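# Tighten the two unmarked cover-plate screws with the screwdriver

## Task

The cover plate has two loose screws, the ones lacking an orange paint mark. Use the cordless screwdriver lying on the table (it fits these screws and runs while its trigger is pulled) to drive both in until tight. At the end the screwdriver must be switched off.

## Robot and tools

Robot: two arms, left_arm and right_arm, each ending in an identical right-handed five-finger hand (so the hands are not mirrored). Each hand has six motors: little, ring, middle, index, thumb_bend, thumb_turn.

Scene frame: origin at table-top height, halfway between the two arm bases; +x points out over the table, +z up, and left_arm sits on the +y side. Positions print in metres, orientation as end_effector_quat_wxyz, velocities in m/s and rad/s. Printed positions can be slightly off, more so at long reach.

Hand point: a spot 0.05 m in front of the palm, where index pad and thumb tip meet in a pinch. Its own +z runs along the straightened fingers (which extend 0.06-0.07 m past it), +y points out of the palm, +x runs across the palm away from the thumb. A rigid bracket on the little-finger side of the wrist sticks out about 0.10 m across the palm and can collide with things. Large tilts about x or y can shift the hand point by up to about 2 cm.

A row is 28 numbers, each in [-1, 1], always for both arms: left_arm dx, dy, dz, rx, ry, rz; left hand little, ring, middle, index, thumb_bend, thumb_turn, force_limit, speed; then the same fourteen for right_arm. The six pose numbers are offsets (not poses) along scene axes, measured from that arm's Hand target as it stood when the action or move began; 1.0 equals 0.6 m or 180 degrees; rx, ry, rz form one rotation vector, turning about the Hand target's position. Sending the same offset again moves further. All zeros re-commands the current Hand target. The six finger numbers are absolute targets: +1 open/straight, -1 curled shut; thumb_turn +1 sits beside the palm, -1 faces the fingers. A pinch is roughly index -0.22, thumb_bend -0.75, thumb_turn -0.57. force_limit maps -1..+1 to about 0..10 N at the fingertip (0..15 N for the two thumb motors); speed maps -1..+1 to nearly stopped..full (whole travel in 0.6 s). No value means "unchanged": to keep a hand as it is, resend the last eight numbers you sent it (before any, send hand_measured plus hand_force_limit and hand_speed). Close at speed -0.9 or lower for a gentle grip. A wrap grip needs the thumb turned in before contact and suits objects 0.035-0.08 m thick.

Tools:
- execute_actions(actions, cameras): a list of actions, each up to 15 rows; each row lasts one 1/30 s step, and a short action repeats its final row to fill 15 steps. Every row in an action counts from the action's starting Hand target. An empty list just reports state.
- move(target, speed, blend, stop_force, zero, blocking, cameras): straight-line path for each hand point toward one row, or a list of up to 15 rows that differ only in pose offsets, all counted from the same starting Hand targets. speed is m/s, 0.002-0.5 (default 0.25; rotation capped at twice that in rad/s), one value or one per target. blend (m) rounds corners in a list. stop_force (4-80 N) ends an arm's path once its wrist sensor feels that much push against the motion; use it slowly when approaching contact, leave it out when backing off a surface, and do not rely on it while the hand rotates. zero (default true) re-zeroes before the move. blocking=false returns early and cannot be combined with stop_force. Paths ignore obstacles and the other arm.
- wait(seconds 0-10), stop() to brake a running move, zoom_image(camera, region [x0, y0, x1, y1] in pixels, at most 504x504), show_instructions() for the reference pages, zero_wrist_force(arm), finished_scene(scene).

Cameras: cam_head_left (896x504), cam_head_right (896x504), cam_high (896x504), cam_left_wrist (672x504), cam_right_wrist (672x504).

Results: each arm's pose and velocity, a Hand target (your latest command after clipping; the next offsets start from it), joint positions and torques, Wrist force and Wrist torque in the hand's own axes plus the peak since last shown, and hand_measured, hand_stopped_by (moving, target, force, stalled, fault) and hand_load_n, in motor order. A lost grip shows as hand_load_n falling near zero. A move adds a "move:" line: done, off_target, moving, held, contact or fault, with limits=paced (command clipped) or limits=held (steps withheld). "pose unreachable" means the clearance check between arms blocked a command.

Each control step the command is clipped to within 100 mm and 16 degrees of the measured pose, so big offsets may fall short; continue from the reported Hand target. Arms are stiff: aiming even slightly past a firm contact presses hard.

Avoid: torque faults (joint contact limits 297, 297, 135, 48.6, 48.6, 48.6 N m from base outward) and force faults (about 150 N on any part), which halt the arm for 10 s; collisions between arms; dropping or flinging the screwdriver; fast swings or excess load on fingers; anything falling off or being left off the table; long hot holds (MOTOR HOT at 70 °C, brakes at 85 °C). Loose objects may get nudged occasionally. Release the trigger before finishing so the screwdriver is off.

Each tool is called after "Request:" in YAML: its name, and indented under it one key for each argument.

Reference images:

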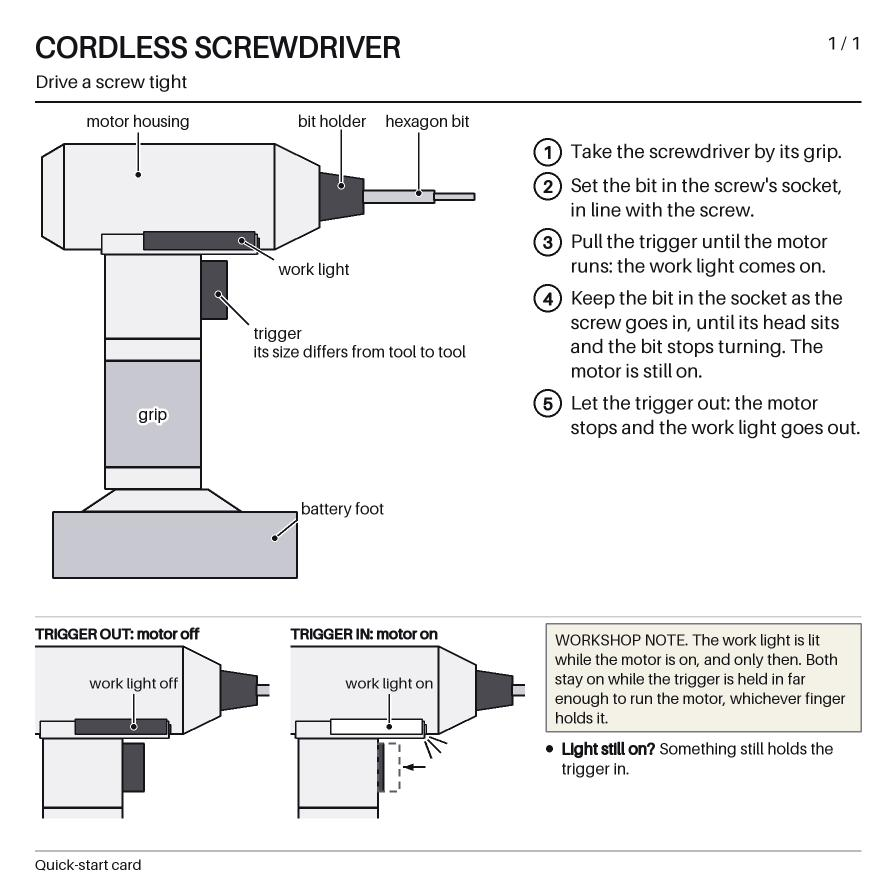

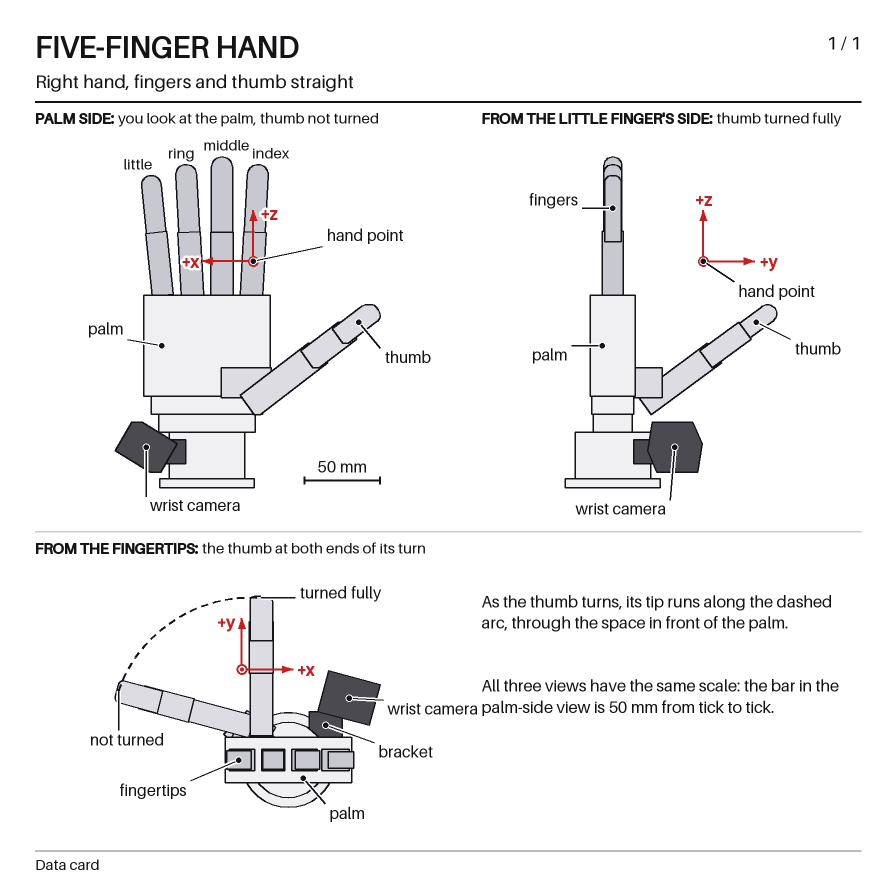

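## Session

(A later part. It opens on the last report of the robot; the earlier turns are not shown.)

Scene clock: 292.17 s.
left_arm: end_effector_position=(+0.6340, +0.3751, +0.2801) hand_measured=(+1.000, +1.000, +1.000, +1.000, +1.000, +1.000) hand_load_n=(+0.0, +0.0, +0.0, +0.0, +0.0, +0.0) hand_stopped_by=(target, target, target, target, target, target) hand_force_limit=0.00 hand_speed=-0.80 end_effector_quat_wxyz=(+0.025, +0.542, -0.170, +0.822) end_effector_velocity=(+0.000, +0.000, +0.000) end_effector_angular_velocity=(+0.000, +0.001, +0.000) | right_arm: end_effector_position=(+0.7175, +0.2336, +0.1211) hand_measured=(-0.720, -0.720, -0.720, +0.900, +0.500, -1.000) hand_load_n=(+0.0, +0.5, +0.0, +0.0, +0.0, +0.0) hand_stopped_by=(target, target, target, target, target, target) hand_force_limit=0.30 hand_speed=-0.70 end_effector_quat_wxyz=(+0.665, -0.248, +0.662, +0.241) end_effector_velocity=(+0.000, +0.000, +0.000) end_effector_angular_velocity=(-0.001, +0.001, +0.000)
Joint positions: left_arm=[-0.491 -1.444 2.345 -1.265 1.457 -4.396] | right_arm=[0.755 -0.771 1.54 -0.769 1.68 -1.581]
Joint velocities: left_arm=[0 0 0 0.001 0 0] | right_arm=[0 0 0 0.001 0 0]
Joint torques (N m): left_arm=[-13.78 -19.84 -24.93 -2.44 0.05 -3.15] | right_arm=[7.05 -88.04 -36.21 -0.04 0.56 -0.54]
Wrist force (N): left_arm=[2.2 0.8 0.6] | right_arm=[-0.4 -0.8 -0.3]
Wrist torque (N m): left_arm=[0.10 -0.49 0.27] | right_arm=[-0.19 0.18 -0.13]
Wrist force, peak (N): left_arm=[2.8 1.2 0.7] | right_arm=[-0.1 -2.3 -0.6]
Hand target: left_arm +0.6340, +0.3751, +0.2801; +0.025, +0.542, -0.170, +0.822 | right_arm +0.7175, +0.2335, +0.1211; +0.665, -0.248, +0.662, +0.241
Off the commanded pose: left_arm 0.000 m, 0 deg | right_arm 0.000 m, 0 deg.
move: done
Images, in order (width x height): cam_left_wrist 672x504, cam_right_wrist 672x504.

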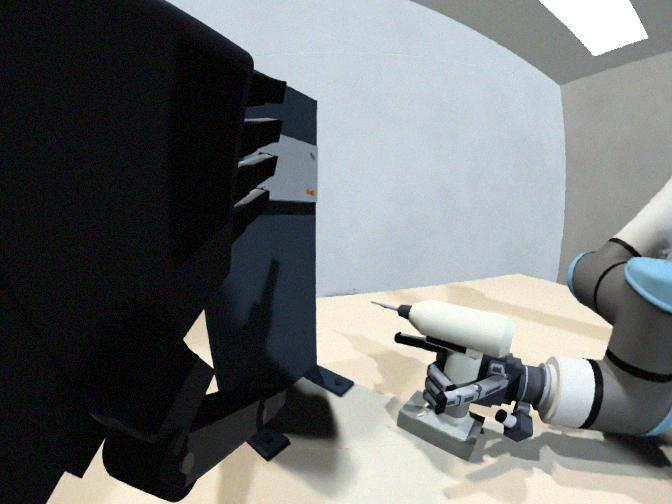

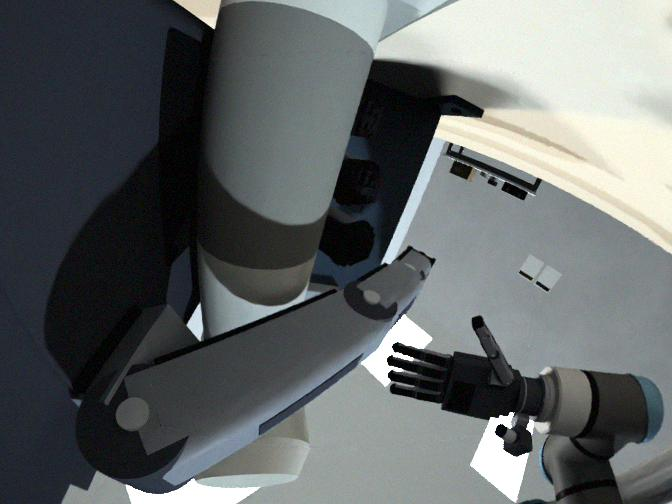

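Request:
execute_actions:
  actions:
    - [[0,0,0,0,0,0,1,1,1,1,1,1,0,-0.8,0,0,0,0,0,0,-1,-1,-1,0.9,0.5,-1,0.3,-0.7],[0,0,0,0,0,0,1,1,1,1,1,1,0,-0.8,0,0,0,0,0,0,-1,-1,-1,0.9,0.5,-1,0.3,-0.7]]
    - [[0,0,0,0,0,0,1,1,1,1,1,1,0,-0.8,0,0,0,0,0,0,-1,-1,-1,0.9,0.5,-1,0.3,-0.7]]
    - [[0,0,0,0,0,0,1,1,1,1,1,1,0,-0.8,0,0,0,0,0,0,-1,-1,-1,0.9,-0.97,-1,0.3,-0.7]]
  cameras: []

Request:
execute_actions:
  actions:
    - [[0,0,0,0,0,0,1,1,1,1,1,1,0,-0.8,0,0,0,0,0,0,-1,-1,-1,-0.96,-0.97,-1,0.0,-0.5]]
  cameras: ["cam_left_wrist"]

Request:
wait:
  seconds: 1.0
  cameras: ["cam_left_wrist"]

Request:
zoom_image:
  camera: "cam_left_wrist"
  region: [385, 290, 505, 410]

Scene clock: 294.10 s.
left_arm: end_effector_position=(+0.6340, +0.3751, +0.2801) hand_measured=(+1.000, +1.000, +1.000, +1.000, +1.000, +1.000) hand_load_n=(+0.0, +0.0, +0.0, +0.0, -0.5, +0.0) hand_stopped_by=(target, target, target, target, target, target) hand_force_limit=0.00 hand_speed=-0.80 end_effector_quat_wxyz=(+0.025, +0.542, -0.170, +0.822) end_effector_velocity=(+0.000, -0.001, +0.000) end_effector_angular_velocity=(-0.001, +0.000, -0.002) | right_arm: end_effector_position=(+0.7175, +0.2336, +0.1211) hand_measured=(-0.900, -0.896, -0.882, +0.900, +0.422, -1.000) hand_load_n=(+9.5, +11.0, +5.5, +0.0, +9.5, +2.5) hand_stopped_by=(force, force, force, target, force, target) hand_force_limit=0.30 hand_speed=-0.70 end_effector_quat_wxyz=(+0.665, -0.248, +0.662, +0.241) end_effector_velocity=(+0.000, +0.000, -0.002) end_effector_angular_velocity=(-0.001, +0.001, +0.000)
Joint positions: left_arm=[-0.491 -1.444 2.345 -1.265 1.457 -4.396] | right_arm=[0.755 -0.771 1.54 -0.769 1.68 -1.581]
Joint velocities: left_arm=[-0.001 0 0 0 0.001 -0.001] | right_arm=[0 0.002 0 0 0 0]
Joint torques (N m): left_arm=[-10.54 -22.52 -25.33 -2.6 -0.56 -2.99] | right_arm=[-7.57 -91.74 -24.92 -0.97 -0.16 -0.69]
Wrist force (N): left_arm=[2.4 1.0 0.5] | right_arm=[-4.0 -1.5 1.8]
Wrist torque (N m): left_arm=[0.14 -0.54 0.29] | right_arm=[-0.23 -0.41 -0.31]
Wrist force, peak (N): left_arm=[2.9 1.2 1.0] | right_arm=[-4.8 1.4 0.9]
Hand target: left_arm +0.6340, +0.3751, +0.2801; +0.025, +0.542, -0.170, +0.822 | right_arm +0.7175, +0.2335, +0.1211; +0.665, -0.248, +0.662, +0.241
Off the commanded pose: left_arm 0.000 m, 0 deg | right_arm 0.000 m, 0 deg.
No camera images: "cameras" was empty.

Scene clock: 296.53 s.
left_arm: end_effector_position=(+0.6340, +0.3751, +0.2801) hand_measured=(+1.000, +1.000, +1.000, +1.000, +1.000, +1.000) hand_load_n=(+0.0, +0.0, +0.0, +0.0, +0.0, +0.0) hand_stopped_by=(target, target, target, target, target, target) hand_force_limit=0.00 hand_speed=-0.80 end_effector_quat_wxyz=(+0.025, +0.542, -0.170, +0.822) end_effector_velocity=(+0.000, +0.000, +0.000) end_effector_angular_velocity=(-0.001, +0.001, -0.001) | right_arm: end_effector_position=(+0.7175, +0.2335, +0.1211) hand_measured=(-0.900, -0.896, -0.882, -0.894, +0.422, -1.000) hand_load_n=(+9.0, +10.5, +5.0, +12.5, +9.5, +2.0) hand_stopped_by=(force, force, force, force, force, target) hand_force_limit=0.00 hand_speed=-0.50 end_effector_quat_wxyz=(+0.665, -0.248, +0.662, +0.241) end_effector_velocity=(+0.000, +0.000, +0.000) end_effector_angular_velocity=(+0.000, +0.000, +0.000)
Joint positions: left_arm=[-0.491 -1.444 2.345 -1.265 1.457 -4.396] | right_arm=[0.755 -0.771 1.54 -0.769 1.68 -1.581]
Joint velocities: left_arm=[0 0.001 0 0 0 -0.002] | right_arm=[0 -0.001 0 0.001 0 0]
Joint torques (N m): left_arm=[-10.33 -21.58 -26.33 -2.42 -0.38 -3.05] | right_arm=[-12.74 -94.2 -24.69 -2.05 -0.04 -0.74]
Wrist force (N): left_arm=[2.4 0.8 0.2] | right_arm=[-4.3 -1.8 -0.6]
Wrist torque (N m): left_arm=[0.12 -0.51 0.27] | right_arm=[-0.13 -0.08 -0.37]
Wrist force, peak (N): left_arm=[2.9 0.8 0.5] | right_arm=[-5.0 -1.6 1.8]
Hand target: left_arm +0.6340, +0.3751, +0.2801; +0.025, +0.542, -0.170, +0.822 | right_arm +0.7175, +0.2335, +0.1211; +0.665, -0.248, +0.662, +0.241
Off the commanded pose: left_arm 0.000 m, 0 deg | right_arm 0.000 m, 0 deg.
Images, in order (width x height): cam_left_wrist 672x504.

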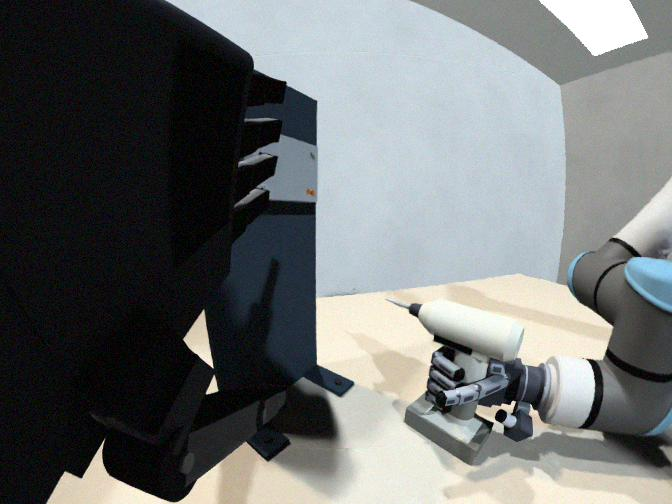

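Scene clock: 297.53 s.
left_arm: end_effector_position=(+0.6340, +0.3751, +0.2801) hand_measured=(+1.000, +1.000, +1.000, +1.000, +1.000, +1.000) hand_load_n=(+0.0, +0.0, +0.0, +0.0, +0.0, +0.0) hand_stopped_by=(target, target, target, target, target, target) hand_force_limit=0.00 hand_speed=-0.80 end_effector_quat_wxyz=(+0.025, +0.542, -0.170, +0.822) end_effector_velocity=(+0.000, +0.000, +0.000) end_effector_angular_velocity=(-0.001, +0.000, +0.001) | right_arm: end_effector_position=(+0.7175, +0.2335, +0.1211) hand_measured=(-0.900, -0.896, -0.882, -0.894, +0.422, -1.000) hand_load_n=(+9.0, +10.5, +5.0, +12.0, +10.0, +2.5) hand_stopped_by=(force, force, force, force, force, target) hand_force_limit=0.00 hand_speed=-0.50 end_effector_quat_wxyz=(+0.665, -0.248, +0.662, +0.241) end_effector_velocity=(+0.000, +0.000, -0.001) end_effector_angular_velocity=(-0.001, +0.001, +0.000)
Joint positions: left_arm=[-0.491 -1.444 2.345 -1.265 1.457 -4.396] | right_arm=[0.755 -0.771 1.54 -0.769 1.68 -1.581]
Joint velocities: left_arm=[0 0 0 0 0 0] | right_arm=[0 0.001 0 0.001 0 0]
Joint torques (N m): left_arm=[-8.33 -21.5 -26.67 -2.76 -0.42 -3.42] | right_arm=[-12.87 -96.4 -28.56 -2.62 -0.04 -0.94]
Wrist force (N): left_arm=[2.6 0.9 0.5] | right_arm=[-4.2 -1.7 -0.5]
Wrist torque (N m): left_arm=[0.12 -0.56 0.29] | right_arm=[-0.13 -0.15 -0.33]
Wrist force, peak (N): left_arm=[2.8 1.2 0.9] | right_arm=[-4.6 -2.0 -0.3]
Hand target: left_arm +0.6340, +0.3751, +0.2801; +0.025, +0.542, -0.170, +0.822 | right_arm +0.7175, +0.2335, +0.1211; +0.665, -0.248, +0.662, +0.241
Off the commanded pose: left_arm 0.000 m, 0 deg | right_arm 0.000 m, 0 deg.
wait: 1.00 s; at rest by 0.17 s
Images, in order (width x height): cam_left_wrist 672x504.

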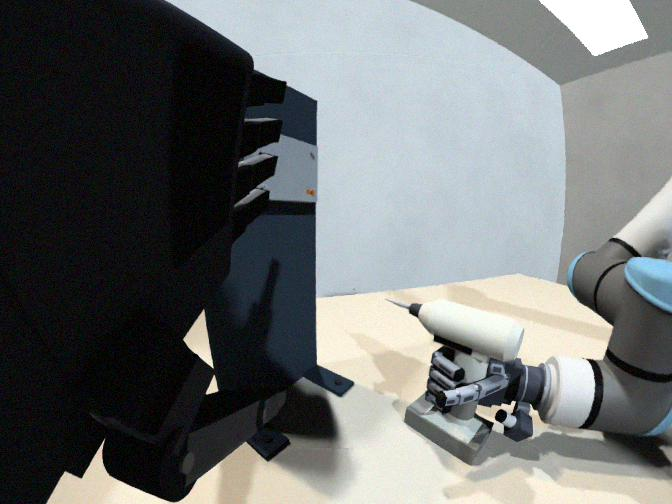

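Scaled by 4.200 from the camera's 672x504 image, which has a finer 960x720 frame.

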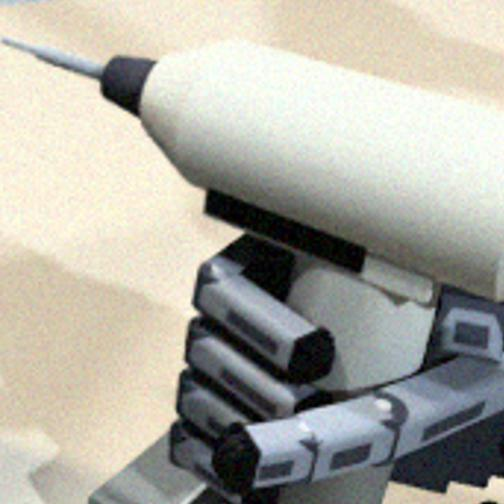

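Request:
execute_actions:
  actions:
    - [[0,0,0,0,0,0,1,1,1,1,1,1,0,-0.8,0,0,0,0,0,0,-1,-1,-1,0.9,0.6,-1,0.3,-0.4]]
    - [[0,0,0,0,0,0,1,1,1,1,1,1,0,-0.8,0,0,0,0,0,0,-0.65,-0.65,-0.65,0.9,0.6,-1,0.3,-0.7]]
  cameras: []

Request:
move:
  target: [0,0,0,0,0,0,1,1,1,1,1,1,0,-0.8,-0.025,0.0017,0,0,0,0.111,-0.65,-0.65,-0.65,0.9,0.6,-1,0.3,-0.7]
  speed: 0.05
  cameras: ["cam_left_wrist","cam_right_wrist"]

Request:
zoom_image:
  camera: "cam_left_wrist"
  region: [385, 290, 505, 410]

Scene clock: 301.53 s.
left_arm: end_effector_position=(+0.6340, +0.3751, +0.2801) hand_measured=(+1.000, +1.000, +1.000, +1.000, +1.000, +1.000) hand_load_n=(+0.0, +0.0, +0.0, +0.0, +0.0, +0.0) hand_stopped_by=(target, target, target, target, target, target) hand_force_limit=0.00 hand_speed=-0.80 end_effector_quat_wxyz=(+0.025, +0.542, -0.170, +0.822) end_effector_velocity=(+0.000, -0.001, +0.000) end_effector_angular_velocity=(+0.001, +0.001, -0.001) | right_arm: end_effector_position=(+0.7175, +0.2335, +0.1211) hand_measured=(-0.650, -0.650, -0.650, +0.900, +0.600, -1.000) hand_load_n=(+0.0, +0.0, +0.0, +0.0, +0.0, +0.0) hand_stopped_by=(target, target, target, target, target, target) hand_force_limit=0.30 hand_speed=-0.70 end_effector_quat_wxyz=(+0.665, -0.248, +0.662, +0.241) end_effector_velocity=(+0.000, +0.000, +0.001) end_effector_angular_velocity=(+0.001, +0.000, +0.000)
Joint positions: left_arm=[-0.491 -1.444 2.345 -1.265 1.457 -4.396] | right_arm=[0.755 -0.771 1.54 -0.769 1.68 -1.581]
Joint velocities: left_arm=[-0.001 0 0 0.001 0 0] | right_arm=[0 -0.001 0 0 0 0]
Joint torques (N m): left_arm=[-9.42 -22.81 -27.55 -3.31 0 -3.1] | right_arm=[-13.14 -102.21 -36.47 -0.76 -0.06 -1.01]
Wrist force (N): left_arm=[2.6 0.9 0.5] | right_arm=[-0.6 -1.1 -1.2]
Wrist torque (N m): left_arm=[0.12 -0.56 0.29] | right_arm=[-0.16 0.25 -0.16]
Wrist force, peak (N): left_arm=[3.0 1.0 0.7] | right_arm=[-6.3 0.6 -0.1]
Hand target: left_arm +0.6340, +0.3751, +0.2801; +0.025, +0.542, -0.170, +0.822 | right_arm +0.7175, +0.2335, +0.1211; +0.665, -0.248, +0.662, +0.241
Off the commanded pose: left_arm 0.000 m, 0 deg | right_arm 0.000 m, 0 deg.
No camera images: "cameras" was empty.

Scene clock: 305.33 s.
left_arm: end_effector_position=(+0.6340, +0.3751, +0.2801) hand_measured=(+1.000, +1.000, +1.000, +1.000, +1.000, +1.000) hand_load_n=(+0.0, +0.0, +0.0, +0.0, +0.0, +0.0) hand_stopped_by=(target, target, target, target, target, target) hand_force_limit=0.00 hand_speed=-0.80 end_effector_quat_wxyz=(+0.025, +0.542, -0.170, +0.822) end_effector_velocity=(+0.000, -0.001, -0.001) end_effector_angular_velocity=(+0.002, +0.001, +0.000) | right_arm: end_effector_position=(+0.7027, +0.2346, +0.1211) hand_measured=(-0.650, -0.650, -0.650, +0.900, +0.600, -1.000) hand_load_n=(+0.0, +0.0, +0.5, +0.0, +0.0, +0.0) hand_stopped_by=(target, target, target, target, target, target) hand_force_limit=0.30 hand_speed=-0.70 end_effector_quat_wxyz=(+0.613, -0.359, +0.609, +0.353) end_effector_velocity=(+0.000, +0.000, +0.000) end_effector_angular_velocity=(+0.000, +0.000, -0.002)
Joint positions: left_arm=[-0.491 -1.444 2.345 -1.265 1.457 -4.396] | right_arm=[0.663 -0.765 1.528 -0.763 1.239 -1.58]
Joint velocities: left_arm=[-0.001 0.001 0 0.001 0 0.001] | right_arm=[0 0 0 0 0.003 0]
Joint torques (N m): left_arm=[-10.11 -20.87 -30.35 -3.6 -0.31 -3.24] | right_arm=[13.88 -102.24 -27.83 -1.63 2.43 1.79]
Wrist force (N): left_arm=[2.2 0.9 0.6] | right_arm=[-0.4 0.2 -1.0]
Wrist torque (N m): left_arm=[0.12 -0.50 0.27] | right_arm=[-0.13 0.20 -0.18]
Wrist force, peak (N): left_arm=[2.9 1.0 0.6] | right_arm=[-0.3 -1.2 -2.2]
Hand target: left_arm +0.6340, +0.3751, +0.2801; +0.025, +0.542, -0.170, +0.822 | right_arm +0.7025, +0.2347, +0.1211; +0.613, -0.359, +0.609, +0.353
Off the commanded pose: left_arm 0.000 m, 0 deg | right_arm 0.000 m, 0 deg.
move: done
Images, in order (width x height): cam_left_wrist 672x504, cam_right_wrist 672x504.

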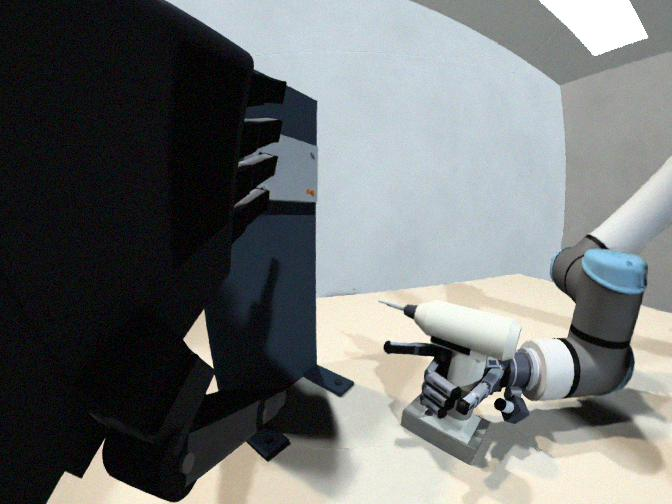

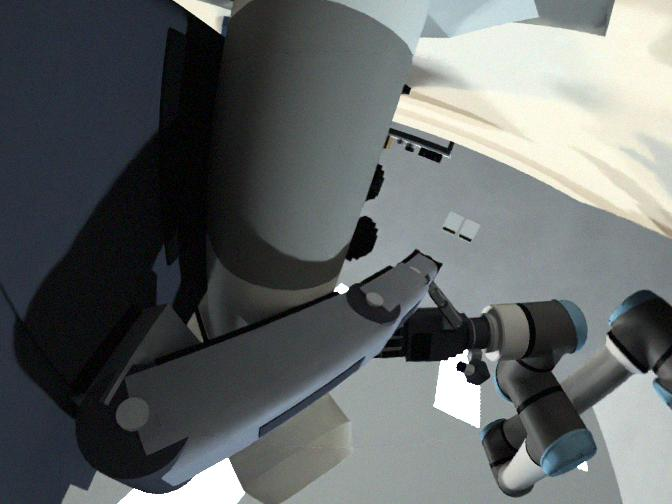

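Scaled by 4.200 from the camera's 672x504 image, which has a finer 960x720 frame.

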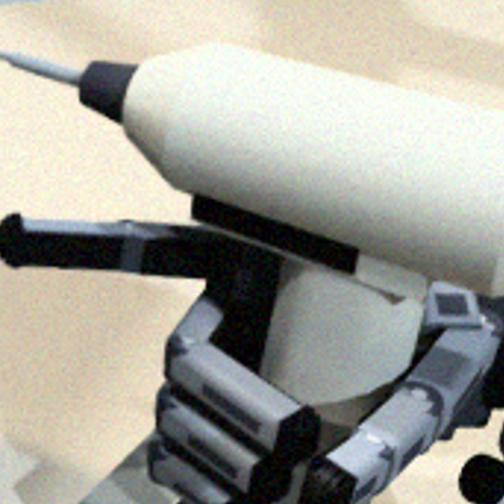

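Request:
execute_actions:
  actions:
    - [[0,0,0,0,0,0,1,1,1,1,1,1,0,-0.8,0,0,0,0,0,0,-1,-1,-1,0.9,0.6,-1,0.3,-0.7],[0,0,0,0,0,0,1,1,1,1,1,1,0,-0.8,0,0,0,0,0,0,-1,-1,-1,0.9,0.6,-1,0.3,-0.7]]
    - [[0,0,0,0,0,0,1,1,1,1,1,1,0,-0.8,0,0,0,0,0,0,-1,-1,-1,0.9,0.6,-1,0.3,-0.7]]
    - [[0,0,0,0,0,0,1,1,1,1,1,1,0,-0.8,0,0,0,0,0,0,-1,-1,-1,0.9,-0.97,-1,0.3,-0.7]]
  cameras: []

Request:
execute_actions:
  actions:
    - [[0,0,0,0,0,0,1,1,1,1,1,1,0,-0.8,0,0,0,0,0,0,-1,-1,-1,-0.96,-0.97,-1,0.0,-0.5]]
  cameras: []

Request:
wait:
  seconds: 1.0
  cameras: ["cam_left_wrist"]

Request:
zoom_image:
  camera: "cam_left_wrist"
  region: [385, 290, 505, 410]

Scene clock: 307.27 s.
left_arm: end_effector_position=(+0.6340, +0.3751, +0.2801) hand_measured=(+1.000, +1.000, +1.000, +1.000, +1.000, +1.000) hand_load_n=(+0.0, +0.0, +0.5, +0.0, +0.0, +0.0) hand_stopped_by=(target, target, target, target, target, target) hand_force_limit=0.00 hand_speed=-0.80 end_effector_quat_wxyz=(+0.025, +0.542, -0.170, +0.822) end_effector_velocity=(+0.000, +0.000, +0.000) end_effector_angular_velocity=(+0.000, +0.000, -0.001) | right_arm: end_effector_position=(+0.7025, +0.2347, +0.1212) hand_measured=(-0.896, -0.894, -0.892, +0.900, +0.470, -1.000) hand_load_n=(+7.0, +10.0, +12.0, +0.0, +9.5, +2.0) hand_stopped_by=(force, force, force, target, force, target) hand_force_limit=0.30 hand_speed=-0.70 end_effector_quat_wxyz=(+0.613, -0.359, +0.609, +0.353) end_effector_velocity=(+0.000, +0.000, +0.000) end_effector_angular_velocity=(+0.000, +0.000, +0.000)
Joint positions: left_arm=[-0.491 -1.444 2.345 -1.265 1.457 -4.396] | right_arm=[0.663 -0.765 1.528 -0.763 1.239 -1.58]
Joint velocities: left_arm=[0 0 0 0 0.001 0] | right_arm=[0 0 0 -0.001 0 0]
Joint torques (N m): left_arm=[-11.07 -20.36 -29.41 -3.41 -0.25 -3.03] | right_arm=[5.29 -97.45 -30.37 -0.25 -0.26 0.35]
Wrist force (N): left_arm=[2.5 0.9 0.7] | right_arm=[-2.1 -2.1 -0.2]
Wrist torque (N m): left_arm=[0.11 -0.55 0.29] | right_arm=[-0.19 -0.27 -0.41]
Wrist force, peak (N): left_arm=[2.9 0.9 0.7] | right_arm=[-2.6 -2.3 0.0]
Hand target: left_arm +0.6340, +0.3751, +0.2801; +0.025, +0.542, -0.170, +0.822 | right_arm +0.7025, +0.2347, +0.1211; +0.613, -0.359, +0.609, +0.353
Off the commanded pose: left_arm 0.000 m, 0 deg | right_arm 0.000 m, 0 deg.
No camera images: "cameras" was empty.

Scene clock: 309.70 s.
left_arm: end_effector_position=(+0.6340, +0.3751, +0.2801) hand_measured=(+1.000, +1.000, +1.000, +1.000, +1.000, +1.000) hand_load_n=(+0.0, +0.0, +0.0, +0.0, +0.0, +0.0) hand_stopped_by=(target, target, target, target, target, target) hand_force_limit=0.00 hand_speed=-0.80 end_effector_quat_wxyz=(+0.025, +0.542, -0.170, +0.822) end_effector_velocity=(+0.000, +0.000, +0.000) end_effector_angular_velocity=(-0.001, +0.000, -0.001) | right_arm: end_effector_position=(+0.7025, +0.2347, +0.1211) hand_measured=(-0.896, -0.894, -0.892, -0.894, +0.470, -1.000) hand_load_n=(+7.0, +9.5, +11.0, +12.0, +9.5, +1.5) hand_stopped_by=(force, force, force, force, force, target) hand_force_limit=0.00 hand_speed=-0.50 end_effector_quat_wxyz=(+0.613, -0.359, +0.609, +0.353) end_effector_velocity=(+0.000, +0.000, +0.000) end_effector_angular_velocity=(+0.000, +0.000, +0.000)
Joint positions: left_arm=[-0.491 -1.444 2.345 -1.265 1.457 -4.396] | right_arm=[0.663 -0.765 1.528 -0.763 1.239 -1.58]
Joint velocities: left_arm=[0 0 0 0 0.001 -0.001] | right_arm=[0 0 0 0 0 0]
Joint torques (N m): left_arm=[-12.33 -22.8 -31.1 -3.6 -0.4 -3.09] | right_arm=[-7.05 -91.76 -34.57 -0.27 -0.28 -0.87]
Wrist force (N): left_arm=[3.0 0.9 0.4] | right_arm=[-0.5 -1.6 -0.7]
Wrist torque (N m): left_arm=[0.12 -0.60 0.31] | right_arm=[-0.21 -0.10 -0.32]
Wrist force, peak (N): left_arm=[2.8 1.3 0.6] | right_arm=[-2.4 -2.1 0.2]
Hand target: left_arm +0.6340, +0.3751, +0.2801; +0.025, +0.542, -0.170, +0.822 | right_arm +0.7025, +0.2347, +0.1211; +0.613, -0.359, +0.609, +0.353
Off the commanded pose: left_arm 0.000 m, 0 deg | right_arm 0.000 m, 0 deg.
No camera images: "cameras" was empty.

Scene clock: 310.70 s.
left_arm: end_effector_position=(+0.6340, +0.3751, +0.2801) hand_measured=(+1.000, +1.000, +1.000, +1.000, +1.000, +1.000) hand_load_n=(+0.0, +0.0, +0.0, +0.0, +0.0, -0.5) hand_stopped_by=(target, target, target, target, target, target) hand_force_limit=0.00 hand_speed=-0.80 end_effector_quat_wxyz=(+0.025, +0.542, -0.170, +0.822) end_effector_velocity=(+0.001, +0.002, +0.000) end_effector_angular_velocity=(-0.001, +0.000, +0.003) | right_arm: end_effector_position=(+0.7025, +0.2347, +0.1211) hand_measured=(-0.896, -0.894, -0.892, -0.894, +0.470, -1.000) hand_load_n=(+7.0, +9.5, +11.5, +12.5, +9.5, +1.5) hand_stopped_by=(force, force, force, force, force, target) hand_force_limit=0.00 hand_speed=-0.50 end_effector_quat_wxyz=(+0.613, -0.359, +0.609, +0.353) end_effector_velocity=(+0.000, +0.000, +0.000) end_effector_angular_velocity=(+0.001, -0.001, +0.000)
Joint positions: left_arm=[-0.491 -1.444 2.345 -1.265 1.457 -4.396] | right_arm=[0.663 -0.765 1.528 -0.763 1.239 -1.58]
Joint velocities: left_arm=[0.002 0 0 0 -0.001 0] | right_arm=[0 0 0 -0.002 0 0]
Joint torques (N m): left_arm=[-10.02 -20.24 -30.22 -3.76 -0.5 -2.88] | right_arm=[-11.95 -92.72 -34.59 -3.65 -0.2 -0.8]
Wrist force (N): left_arm=[2.3 0.9 0.7] | right_arm=[-0.1 -1.2 -1.3]
Wrist torque (N m): left_arm=[0.11 -0.50 0.27] | right_arm=[-0.12 -0.17 -0.28]
Wrist force, peak (N): left_arm=[2.7 1.3 0.5] | right_arm=[-0.4 -1.6 -1.1]
Hand target: left_arm +0.6340, +0.3751, +0.2801; +0.025, +0.542, -0.170, +0.822 | right_arm +0.7025, +0.2347, +0.1211; +0.613, -0.359, +0.609, +0.353
Off the commanded pose: left_arm 0.000 m, 0 deg | right_arm 0.000 m, 0 deg.
wait: 1.00 s; at rest by 0.17 s
Images, in order (width x height): cam_left_wrist 672x504.

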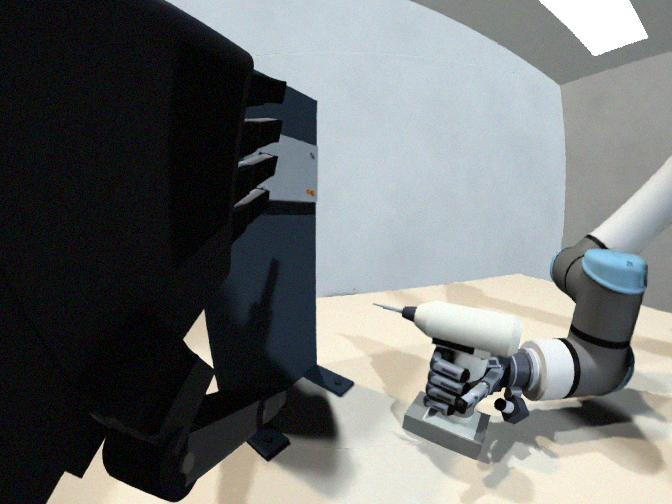

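Scaled by 4.200 from the camera's 672x504 image, which has a finer 960x720 frame.

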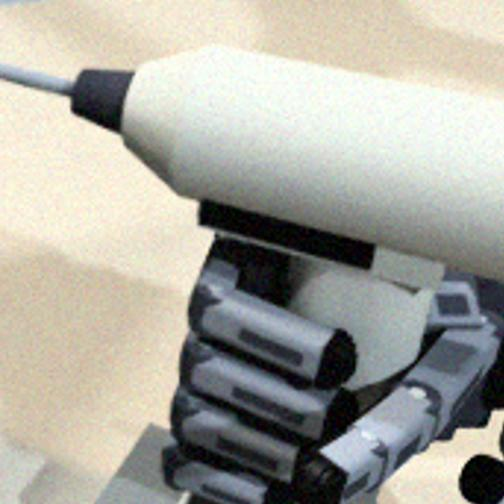

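Request:
execute_actions:
  actions:
    - [[0,0,0,0,0,0,1,1,1,1,1,1,0,-0.8,0,0,0,0,0,0,-1,-1,-1,0.9,0.6,-1,0.3,-0.4]]
    - [[0,0,0,0,0,0,1,1,1,1,1,1,0,-0.8,0,0,0,0,0,0,-0.65,-0.65,-0.65,0.9,0.6,-1,0.3,-0.7]]
  cameras: []

Request:
move:
  target: [0,0,0,0,0,0,1,1,1,1,1,1,0,-0.8,0,0,0.025,0,0,0,-0.65,-0.65,-0.65,0.9,0.6,-1,0.3,-0.7]
  speed: 0.01
  stop_force: 4
  cameras: ["cam_left_wrist","cam_right_wrist"]

Request:
zoom_image:
  camera: "cam_left_wrist"
  region: [385, 290, 505, 410]

Scene clock: 315.23 s.
left_arm: end_effector_position=(+0.6340, +0.3751, +0.2801) hand_measured=(+1.000, +1.000, +1.000, +1.000, +1.000, +1.000) hand_load_n=(+0.0, +0.0, +0.0, +0.0, +0.0, +0.0) hand_stopped_by=(target, target, target, target, target, target) hand_force_limit=0.00 hand_speed=-0.80 end_effector_quat_wxyz=(+0.025, +0.542, -0.170, +0.822) end_effector_velocity=(+0.000, +0.001, +0.000) end_effector_angular_velocity=(-0.001, +0.000, +0.001) | right_arm: end_effector_position=(+0.7025, +0.2347, +0.1211) hand_measured=(-0.650, -0.650, -0.650, +0.900, +0.600, -1.000) hand_load_n=(+0.0, +0.0, +0.0, +0.0, +0.5, +0.0) hand_stopped_by=(target, target, target, target, target, target) hand_force_limit=0.30 hand_speed=-0.70 end_effector_quat_wxyz=(+0.613, -0.359, +0.609, +0.353) end_effector_velocity=(+0.000, +0.000, +0.000) end_effector_angular_velocity=(+0.000, +0.000, +0.000)
Joint positions: left_arm=[-0.491 -1.444 2.345 -1.265 1.457 -4.396] | right_arm=[0.663 -0.765 1.528 -0.763 1.239 -1.58]
Joint velocities: left_arm=[0.001 0 0 -0.001 -0.001 -0.001] | right_arm=[0 0 0 0 0 0]
Joint torques (N m): left_arm=[-11.99 -22.44 -33 -4.34 -0.39 -2.96] | right_arm=[-12.87 -97.09 -35.53 -0.63 -0.16 -0.81]
Wrist force (N): left_arm=[2.2 1.1 0.2] | right_arm=[-0.4 -0.4 -1.0]
Wrist torque (N m): left_arm=[0.18 -0.48 0.27] | right_arm=[-0.18 0.20 -0.18]
Wrist force, peak (N): left_arm=[2.8 1.3 0.7] | right_arm=[-2.7 1.8 -0.9]
Hand target: left_arm +0.6340, +0.3751, +0.2801; +0.025, +0.542, -0.170, +0.822 | right_arm +0.7025, +0.2347, +0.1211; +0.613, -0.359, +0.609, +0.353
Off the commanded pose: left_arm 0.000 m, 0 deg | right_arm 0.000 m, 0 deg.
No camera images: "cameras" was empty.

Scene clock: 317.73 s.
left_arm: end_effector_position=(+0.6340, +0.3751, +0.2801) hand_measured=(+1.000, +1.000, +1.000, +1.000, +1.000, +1.000) hand_load_n=(+0.0, +0.0, +0.0, +0.0, +0.0, +0.0) hand_stopped_by=(target, target, target, target, target, target) hand_force_limit=0.00 hand_speed=-0.80 end_effector_quat_wxyz=(+0.025, +0.542, -0.170, +0.822) end_effector_velocity=(+0.000, +0.000, +0.000) end_effector_angular_velocity=(+0.000, +0.000, +0.000) | right_arm: end_effector_position=(+0.7025, +0.2347, +0.1341) hand_measured=(-0.650, -0.650, -0.650, +0.900, +0.600, -1.000) hand_load_n=(+0.0, +0.0, +0.0, +0.0, +0.0, +0.0) hand_stopped_by=(target, target, target, target, target, target) hand_force_limit=0.30 hand_speed=-0.70 end_effector_quat_wxyz=(+0.613, -0.359, +0.609, +0.353) end_effector_velocity=(+0.000, +0.000, +0.000) end_effector_angular_velocity=(+0.000, +0.000, +0.000)
Joint positions: left_arm=[-0.491 -1.444 2.345 -1.265 1.457 -4.396] | right_arm=[0.663 -0.78 1.526 -0.747 1.239 -1.58]
Joint velocities: left_arm=[0 0 0 0 0 0] | right_arm=[0 0 0 0 0 0]
Joint torques (N m): left_arm=[-11.71 -21.49 -31.81 -4.45 -1.34 -2.8] | right_arm=[-12.43 -88.45 -27.28 -3.99 -0.2 -0.53]
Wrist force (N): left_arm=[2.4 0.9 0.6] | right_arm=[-1.0 -1.9 -1.4]
Wrist torque (N m): left_arm=[0.12 -0.53 0.28] | right_arm=[-0.21 0.22 -0.22]
Wrist force, peak (N): left_arm=[2.9 1.1 0.3] | right_arm=[6.0 0.2 -0.7]
Hand target: left_arm +0.6340, +0.3751, +0.2801; +0.025, +0.542, -0.170, +0.822 | right_arm +0.7025, +0.2347, +0.1341; +0.613, -0.359, +0.609, +0.353
Off the commanded pose: left_arm 0.000 m, 0 deg | right_arm 0.002 m, 0 deg.
move: contact (right_arm)
Images, in order (width x height): cam_left_wrist 672x504, cam_right_wrist 672x504.

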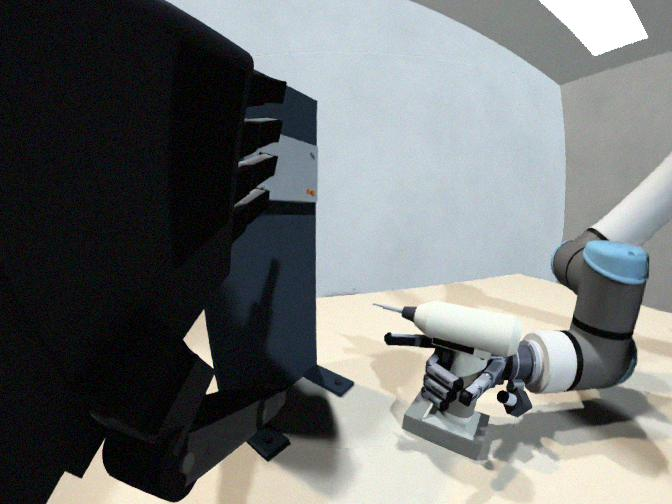

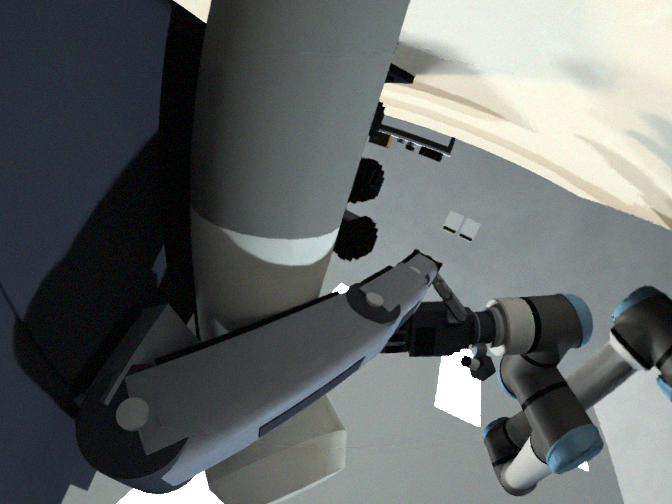

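Scaled by 4.200 from the camera's 672x504 image, which has a finer 960x720 frame.

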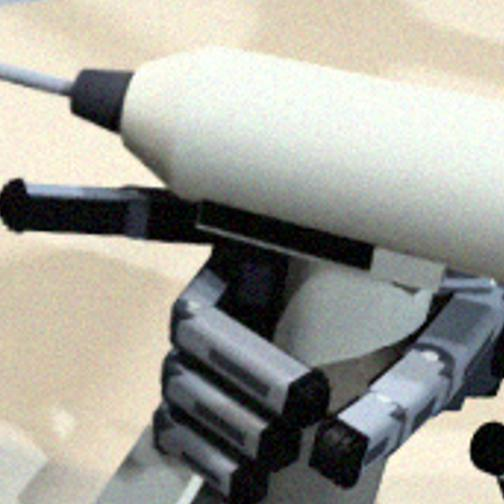

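Request:
move:
  target: [0,0,0,0,0,0,1,1,1,1,1,1,0,-0.8,0,0,-0.004,0,0,0,-0.65,-0.65,-0.65,0.9,0.6,-1,0.3,-0.7]
  speed: 0.03
  cameras: []

Request:
execute_actions:
  actions:
    - [[0,0,0,0,0,0,1,1,1,1,1,1,0,-0.8,0,0,0,0,0,0,-1,-1,-1,0.9,0.6,-1,0.3,-0.7],[0,0,0,0,0,0,1,1,1,1,1,1,0,-0.8,0,0,0,0,0,0,-1,-1,-1,0.9,0.6,-1,0.3,-0.7]]
    - [[0,0,0,0,0,0,1,1,1,1,1,1,0,-0.8,0,0,0,0,0,0,-1,-1,-1,0.9,0.6,-1,0.3,-0.7]]
    - [[0,0,0,0,0,0,1,1,1,1,1,1,0,-0.8,0,0,0,0,0,0,-1,-1,-1,0.9,-0.97,-1,0.3,-0.7]]
  cameras: []

Request:
execute_actions:
  actions:
    - [[0,0,0,0,0,0,1,1,1,1,1,1,0,-0.8,0,0,0,0,0,0,-1,-1,-1,-0.96,-0.97,-1,0.0,-0.5]]
  cameras: []

Request:
wait:
  seconds: 1.0
  cameras: ["cam_left_wrist"]

Request:
zoom_image:
  camera: "cam_left_wrist"
  region: [385, 290, 505, 410]

Scene clock: 318.70 s.
left_arm: end_effector_position=(+0.6340, +0.3751, +0.2801) hand_measured=(+1.000, +1.000, +1.000, +1.000, +1.000, +1.000) hand_load_n=(+0.0, +0.0, +0.0, +0.0, +0.0, +0.0) hand_stopped_by=(target, target, target, target, target, target) hand_force_limit=0.00 hand_speed=-0.80 end_effector_quat_wxyz=(+0.025, +0.542, -0.170, +0.822) end_effector_velocity=(+0.000, +0.000, +0.000) end_effector_angular_velocity=(+0.001, +0.000, +0.001) | right_arm: end_effector_position=(+0.7025, +0.2347, +0.1316) hand_measured=(-0.650, -0.650, -0.650, +0.900, +0.600, -1.000) hand_load_n=(+0.0, +0.0, +0.0, +0.0, +0.0, +0.0) hand_stopped_by=(target, target, target, target, target, target) hand_force_limit=0.30 hand_speed=-0.70 end_effector_quat_wxyz=(+0.613, -0.359, +0.609, +0.353) end_effector_velocity=(+0.000, +0.000, +0.000) end_effector_angular_velocity=(+0.000, +0.000, +0.000)
Joint positions: left_arm=[-0.491 -1.444 2.345 -1.265 1.457 -4.396] | right_arm=[0.663 -0.777 1.527 -0.75 1.239 -1.58]
Joint velocities: left_arm=[0.001 0 0 0 0 0.001] | right_arm=[0 0 0 -0.001 0 0]
Joint torques (N m): left_arm=[-9.8 -22.99 -31.59 -4.37 -0.2 -2.98] | right_arm=[-12.11 -97.24 -27.05 -3.5 -0.36 -0.61]
Wrist force (N): left_arm=[2.7 0.6 0.4] | right_arm=[-1.5 -2.3 -1.4]
Wrist torque (N m): left_arm=[0.09 -0.57 0.29] | right_arm=[-0.24 0.30 -0.25]
Wrist force, peak (N): left_arm=[2.6 1.4 0.7] | right_arm=[-1.5 -2.3 -1.4]
Hand target: left_arm +0.6340, +0.3751, +0.2801; +0.025, +0.542, -0.170, +0.822 | right_arm +0.7025, +0.2347, +0.1317; +0.613, -0.359, +0.609, +0.353
Off the commanded pose: left_arm 0.000 m, 0 deg | right_arm 0.000 m, 0 deg.
move: done
No camera images: "cameras" was empty.

Scene clock: 320.43 s.
left_arm: end_effector_position=(+0.6340, +0.3751, +0.2801) hand_measured=(+1.000, +1.000, +1.000, +1.000, +1.000, +1.000) hand_load_n=(-0.5, +0.0, +0.0, +0.0, +0.0, +0.0) hand_stopped_by=(target, target, target, target, target, target) hand_force_limit=0.00 hand_speed=-0.80 end_effector_quat_wxyz=(+0.025, +0.542, -0.170, +0.822) end_effector_velocity=(+0.000, +0.001, +0.000) end_effector_angular_velocity=(+0.000, +0.000, +0.002) | right_arm: end_effector_position=(+0.7025, +0.2346, +0.1317) hand_measured=(-0.896, -0.894, -0.894, +0.900, +0.470, -1.000) hand_load_n=(+7.0, +10.0, +12.0, +0.0, +9.5, +2.0) hand_stopped_by=(force, force, force, target, force, target) hand_force_limit=0.30 hand_speed=-0.70 end_effector_quat_wxyz=(+0.613, -0.359, +0.609, +0.353) end_effector_velocity=(+0.000, +0.000, +0.000) end_effector_angular_velocity=(+0.000, +0.000, +0.000)
Joint positions: left_arm=[-0.491 -1.444 2.345 -1.265 1.457 -4.396] | right_arm=[0.663 -0.777 1.527 -0.75 1.239 -1.58]
Joint velocities: left_arm=[0.001 0 0 0 -0.001 0] | right_arm=[0 0 0 0 0 0]
Joint torques (N m): left_arm=[-9.52 -20.99 -33.65 -5 -0.42 -3.75] | right_arm=[-8.71 -104.58 -33.91 0.61 -0.04 -0.55]
Wrist force (N): left_arm=[2.5 0.9 0.6] | right_arm=[-2.2 -2.0 0.0]
Wrist torque (N m): left_arm=[0.12 -0.54 0.28] | right_arm=[-0.23 -0.28 -0.41]
Wrist force, peak (N): left_arm=[2.9 0.9 0.7] | right_arm=[-3.4 0.6 0.8]
Hand target: left_arm +0.6340, +0.3751, +0.2801; +0.025, +0.542, -0.170, +0.822 | right_arm +0.7025, +0.2347, +0.1317; +0.613, -0.359, +0.609, +0.353
Off the commanded pose: left_arm 0.000 m, 0 deg | right_arm 0.000 m, 0 deg.
No camera images: "cameras" was empty.

Scene clock: 322.87 s.
left_arm: end_effector_position=(+0.6340, +0.3751, +0.2801) hand_measured=(+1.000, +1.000, +1.000, +1.000, +1.000, +1.000) hand_load_n=(+0.0, +0.0, +0.0, +0.0, +0.0, +0.0) hand_stopped_by=(target, target, target, target, target, target) hand_force_limit=0.00 hand_speed=-0.80 end_effector_quat_wxyz=(+0.025, +0.542, -0.170, +0.822) end_effector_velocity=(+0.000, +0.000, +0.000) end_effector_angular_velocity=(-0.001, +0.000, +0.000) | right_arm: end_effector_position=(+0.7025, +0.2347, +0.1317) hand_measured=(-0.896, -0.894, -0.894, -0.894, +0.470, -1.000) hand_load_n=(+6.5, +9.5, +11.5, +12.5, +9.5, +2.0) hand_stopped_by=(force, force, force, force, force, target) hand_force_limit=0.00 hand_speed=-0.50 end_effector_quat_wxyz=(+0.613, -0.359, +0.609, +0.353) end_effector_velocity=(+0.000, +0.000, +0.001) end_effector_angular_velocity=(+0.001, -0.001, +0.000)
Joint positions: left_arm=[-0.491 -1.444 2.345 -1.265 1.457 -4.396] | right_arm=[0.663 -0.777 1.527 -0.75 1.239 -1.58]
Joint velocities: left_arm=[0 0 0 0 0 -0.001] | right_arm=[0 0 0 -0.001 0 0]
Joint torques (N m): left_arm=[-12.8 -21.58 -33.63 -4.92 -0.81 -3.21] | right_arm=[-7.14 -97.17 -34.8 -0.25 0.7 -0.67]
Wrist force (N): left_arm=[2.5 1.2 0.6] | right_arm=[0.1 -1.3 -1.4]
Wrist torque (N m): left_arm=[0.17 -0.53 0.29] | right_arm=[-0.17 -0.10 -0.28]
Wrist force, peak (N): left_arm=[3.0 0.9 0.6] | right_arm=[-2.4 -2.0 -0.2]
Hand target: left_arm +0.6340, +0.3751, +0.2801; +0.025, +0.542, -0.170, +0.822 | right_arm +0.7025, +0.2347, +0.1317; +0.613, -0.359, +0.609, +0.353
Off the commanded pose: left_arm 0.000 m, 0 deg | right_arm 0.000 m, 0 deg.
No camera images: "cameras" was empty.

Scene clock: 323.87 s.
left_arm: end_effector_position=(+0.6340, +0.3751, +0.2801) hand_measured=(+1.000, +1.000, +1.000, +1.000, +1.000, +1.000) hand_load_n=(+0.0, +0.0, +0.0, +0.0, +0.0, +0.0) hand_stopped_by=(target, target, target, target, target, target) hand_force_limit=0.00 hand_speed=-0.80 end_effector_quat_wxyz=(+0.025, +0.542, -0.170, +0.822) end_effector_velocity=(+0.000, +0.000, +0.000) end_effector_angular_velocity=(-0.001, +0.000, +0.000) | right_arm: end_effector_position=(+0.7025, +0.2347, +0.1317) hand_measured=(-0.896, -0.894, -0.894, -0.894, +0.470, -1.000) hand_load_n=(+6.5, +9.5, +11.5, +12.5, +10.0, +2.0) hand_stopped_by=(force, force, force, force, force, target) hand_force_limit=0.00 hand_speed=-0.50 end_effector_quat_wxyz=(+0.613, -0.359, +0.609, +0.353) end_effector_velocity=(+0.000, +0.000, -0.001) end_effector_angular_velocity=(+0.000, +0.000, +0.000)
Joint positions: left_arm=[-0.491 -1.444 2.345 -1.265 1.457 -4.396] | right_arm=[0.663 -0.777 1.527 -0.75 1.239 -1.58]
Joint velocities: left_arm=[0 0 0 -0.001 -0.001 -0.001] | right_arm=[0 0.001 0 0 0 0]
Joint torques (N m): left_arm=[-10.64 -22.66 -33.75 -4.75 -0.49 -3.32] | right_arm=[-5.21 -94.34 -35.32 -1.8 0.84 -0.48]
Wrist force (N): left_arm=[2.5 0.8 0.5] | right_arm=[-0.4 -1.2 -1.7]
Wrist torque (N m): left_arm=[0.10 -0.54 0.28] | right_arm=[-0.13 -0.06 -0.29]
Wrist force, peak (N): left_arm=[3.0 1.2 0.5] | right_arm=[-0.2 -1.4 -1.8]
Hand target: left_arm +0.6340, +0.3751, +0.2801; +0.025, +0.542, -0.170, +0.822 | right_arm +0.7025, +0.2347, +0.1317; +0.613, -0.359, +0.609, +0.353
Off the commanded pose: left_arm 0.000 m, 0 deg | right_arm 0.000 m, 0 deg.
wait: 1.00 s; at rest by 0.17 s
Images, in order (width x height): cam_left_wrist 672x504.

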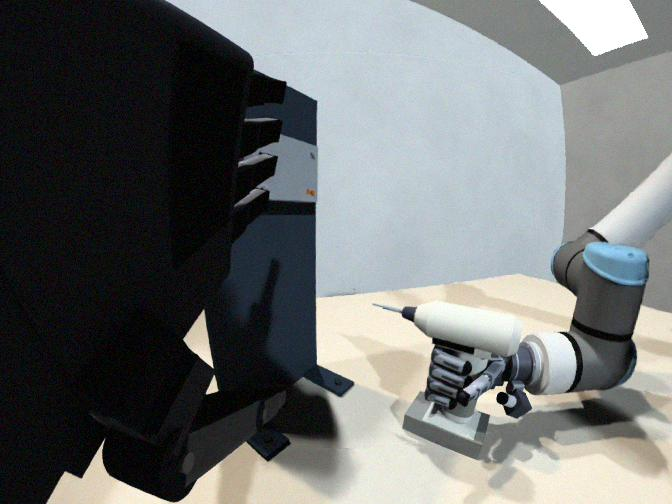

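Scaled by 4.200 from the camera's 672x504 image, which has a finer 960x720 frame.

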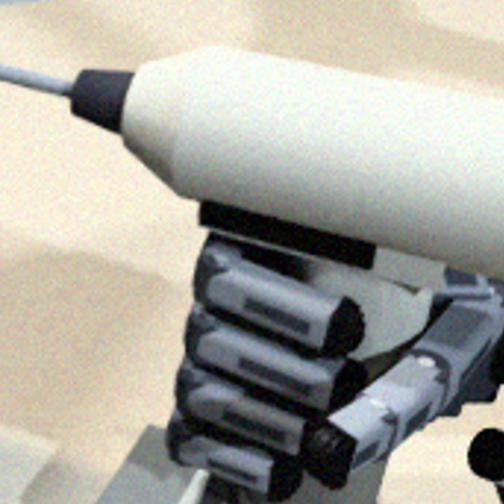

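Request:
wait:
  seconds: 0
  cameras: ["cam_head_left","cam_high"]

Request:
zoom_image:
  camera: "cam_head_left"
  region: [300, 180, 460, 300]

Request:
zoom_image:
  camera: "cam_high"
  region: [350, 200, 550, 350]

Scene clock: 324.10 s.
left_arm: end_effector_position=(+0.6340, +0.3751, +0.2801) hand_measured=(+1.000, +1.000, +1.000, +1.000, +1.000, +1.000) hand_load_n=(+0.0, +0.0, +0.0, +0.0, +0.0, +0.0) hand_stopped_by=(target, target, target, target, target, target) hand_force_limit=0.00 hand_speed=-0.80 end_effector_quat_wxyz=(+0.025, +0.542, -0.170, +0.822) end_effector_velocity=(+0.000, +0.000, +0.000) end_effector_angular_velocity=(+0.001, +0.000, +0.000) | right_arm: end_effector_position=(+0.7025, +0.2347, +0.1317) hand_measured=(-0.896, -0.894, -0.894, -0.894, +0.470, -1.000) hand_load_n=(+7.0, +9.5, +11.5, +12.5, +9.5, +1.5) hand_stopped_by=(force, force, force, force, force, target) hand_force_limit=0.00 hand_speed=-0.50 end_effector_quat_wxyz=(+0.613, -0.359, +0.609, +0.353) end_effector_velocity=(+0.000, +0.000, -0.001) end_effector_angular_velocity=(+0.000, +0.000, +0.000)
Joint positions: left_arm=[-0.491 -1.444 2.345 -1.265 1.457 -4.396] | right_arm=[0.663 -0.777 1.527 -0.75 1.239 -1.58]
Joint velocities: left_arm=[0.001 0 0 0.001 0.001 0.001] | right_arm=[0 0.001 0 0 0 0]
Joint torques (N m): left_arm=[-11.76 -21.44 -33.1 -5.11 -0.01 -3.25] | right_arm=[-4.66 -93.88 -35.19 -2.06 0.8 -0.66]
Wrist force (N): left_arm=[2.5 0.7 0.4] | right_arm=[-0.6 -0.9 -1.5]
Wrist torque (N m): left_arm=[0.10 -0.53 0.28] | right_arm=[-0.09 -0.04 -0.29]
Wrist force, peak (N): left_arm=[2.6 0.6 0.5] | right_arm=[-0.3 -1.4 -1.6]
Hand target: left_arm +0.6340, +0.3751, +0.2801; +0.025, +0.542, -0.170, +0.822 | right_arm +0.7025, +0.2347, +0.1317; +0.613, -0.359, +0.609, +0.353
Off the commanded pose: left_arm 0.000 m, 0 deg | right_arm 0.000 m, 0 deg.
Images, in order (width x height): cam_head_left 896x504, cam_high 896x504.

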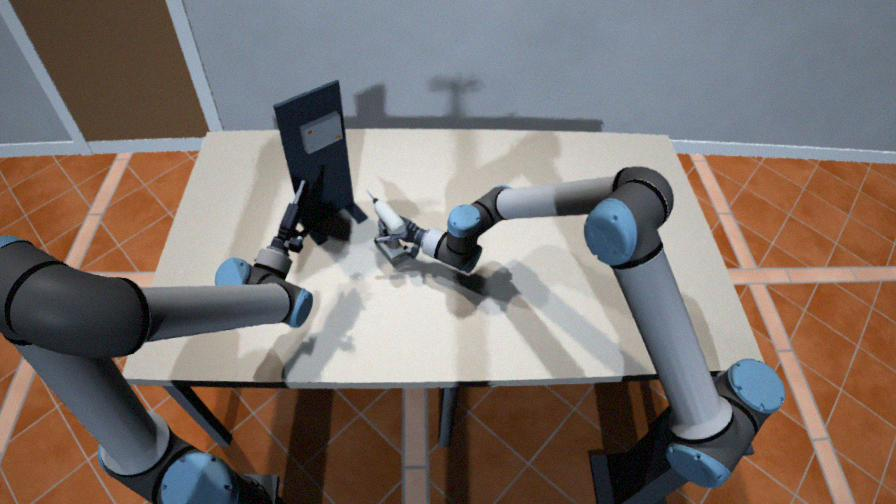

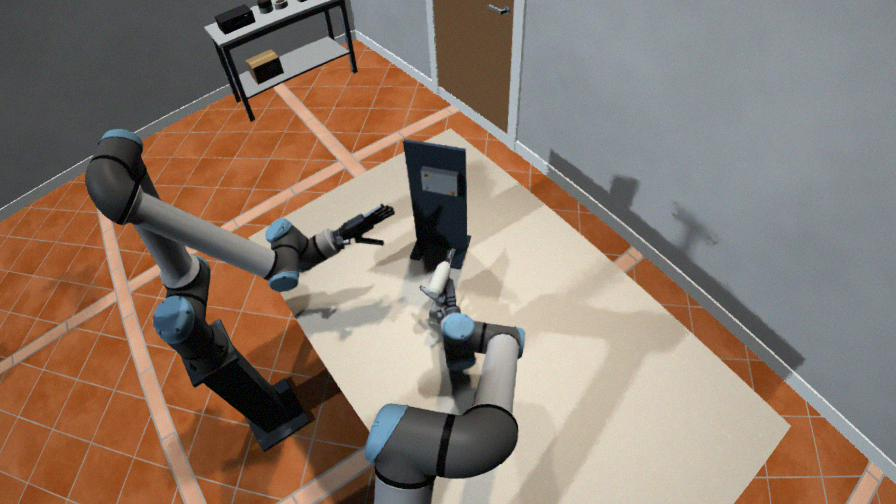

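Scaled by 3.150.

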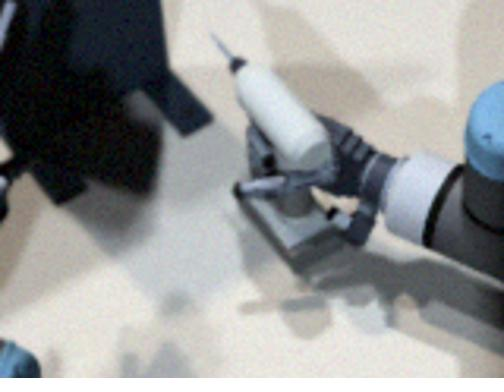

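Scaled by 2.520.

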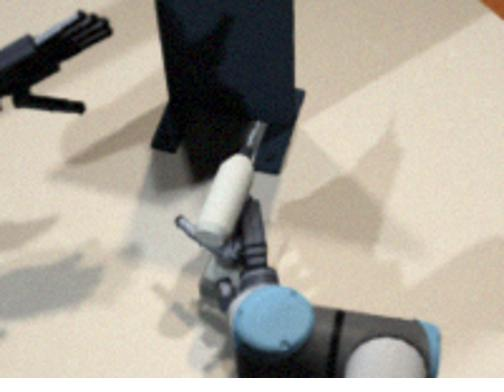

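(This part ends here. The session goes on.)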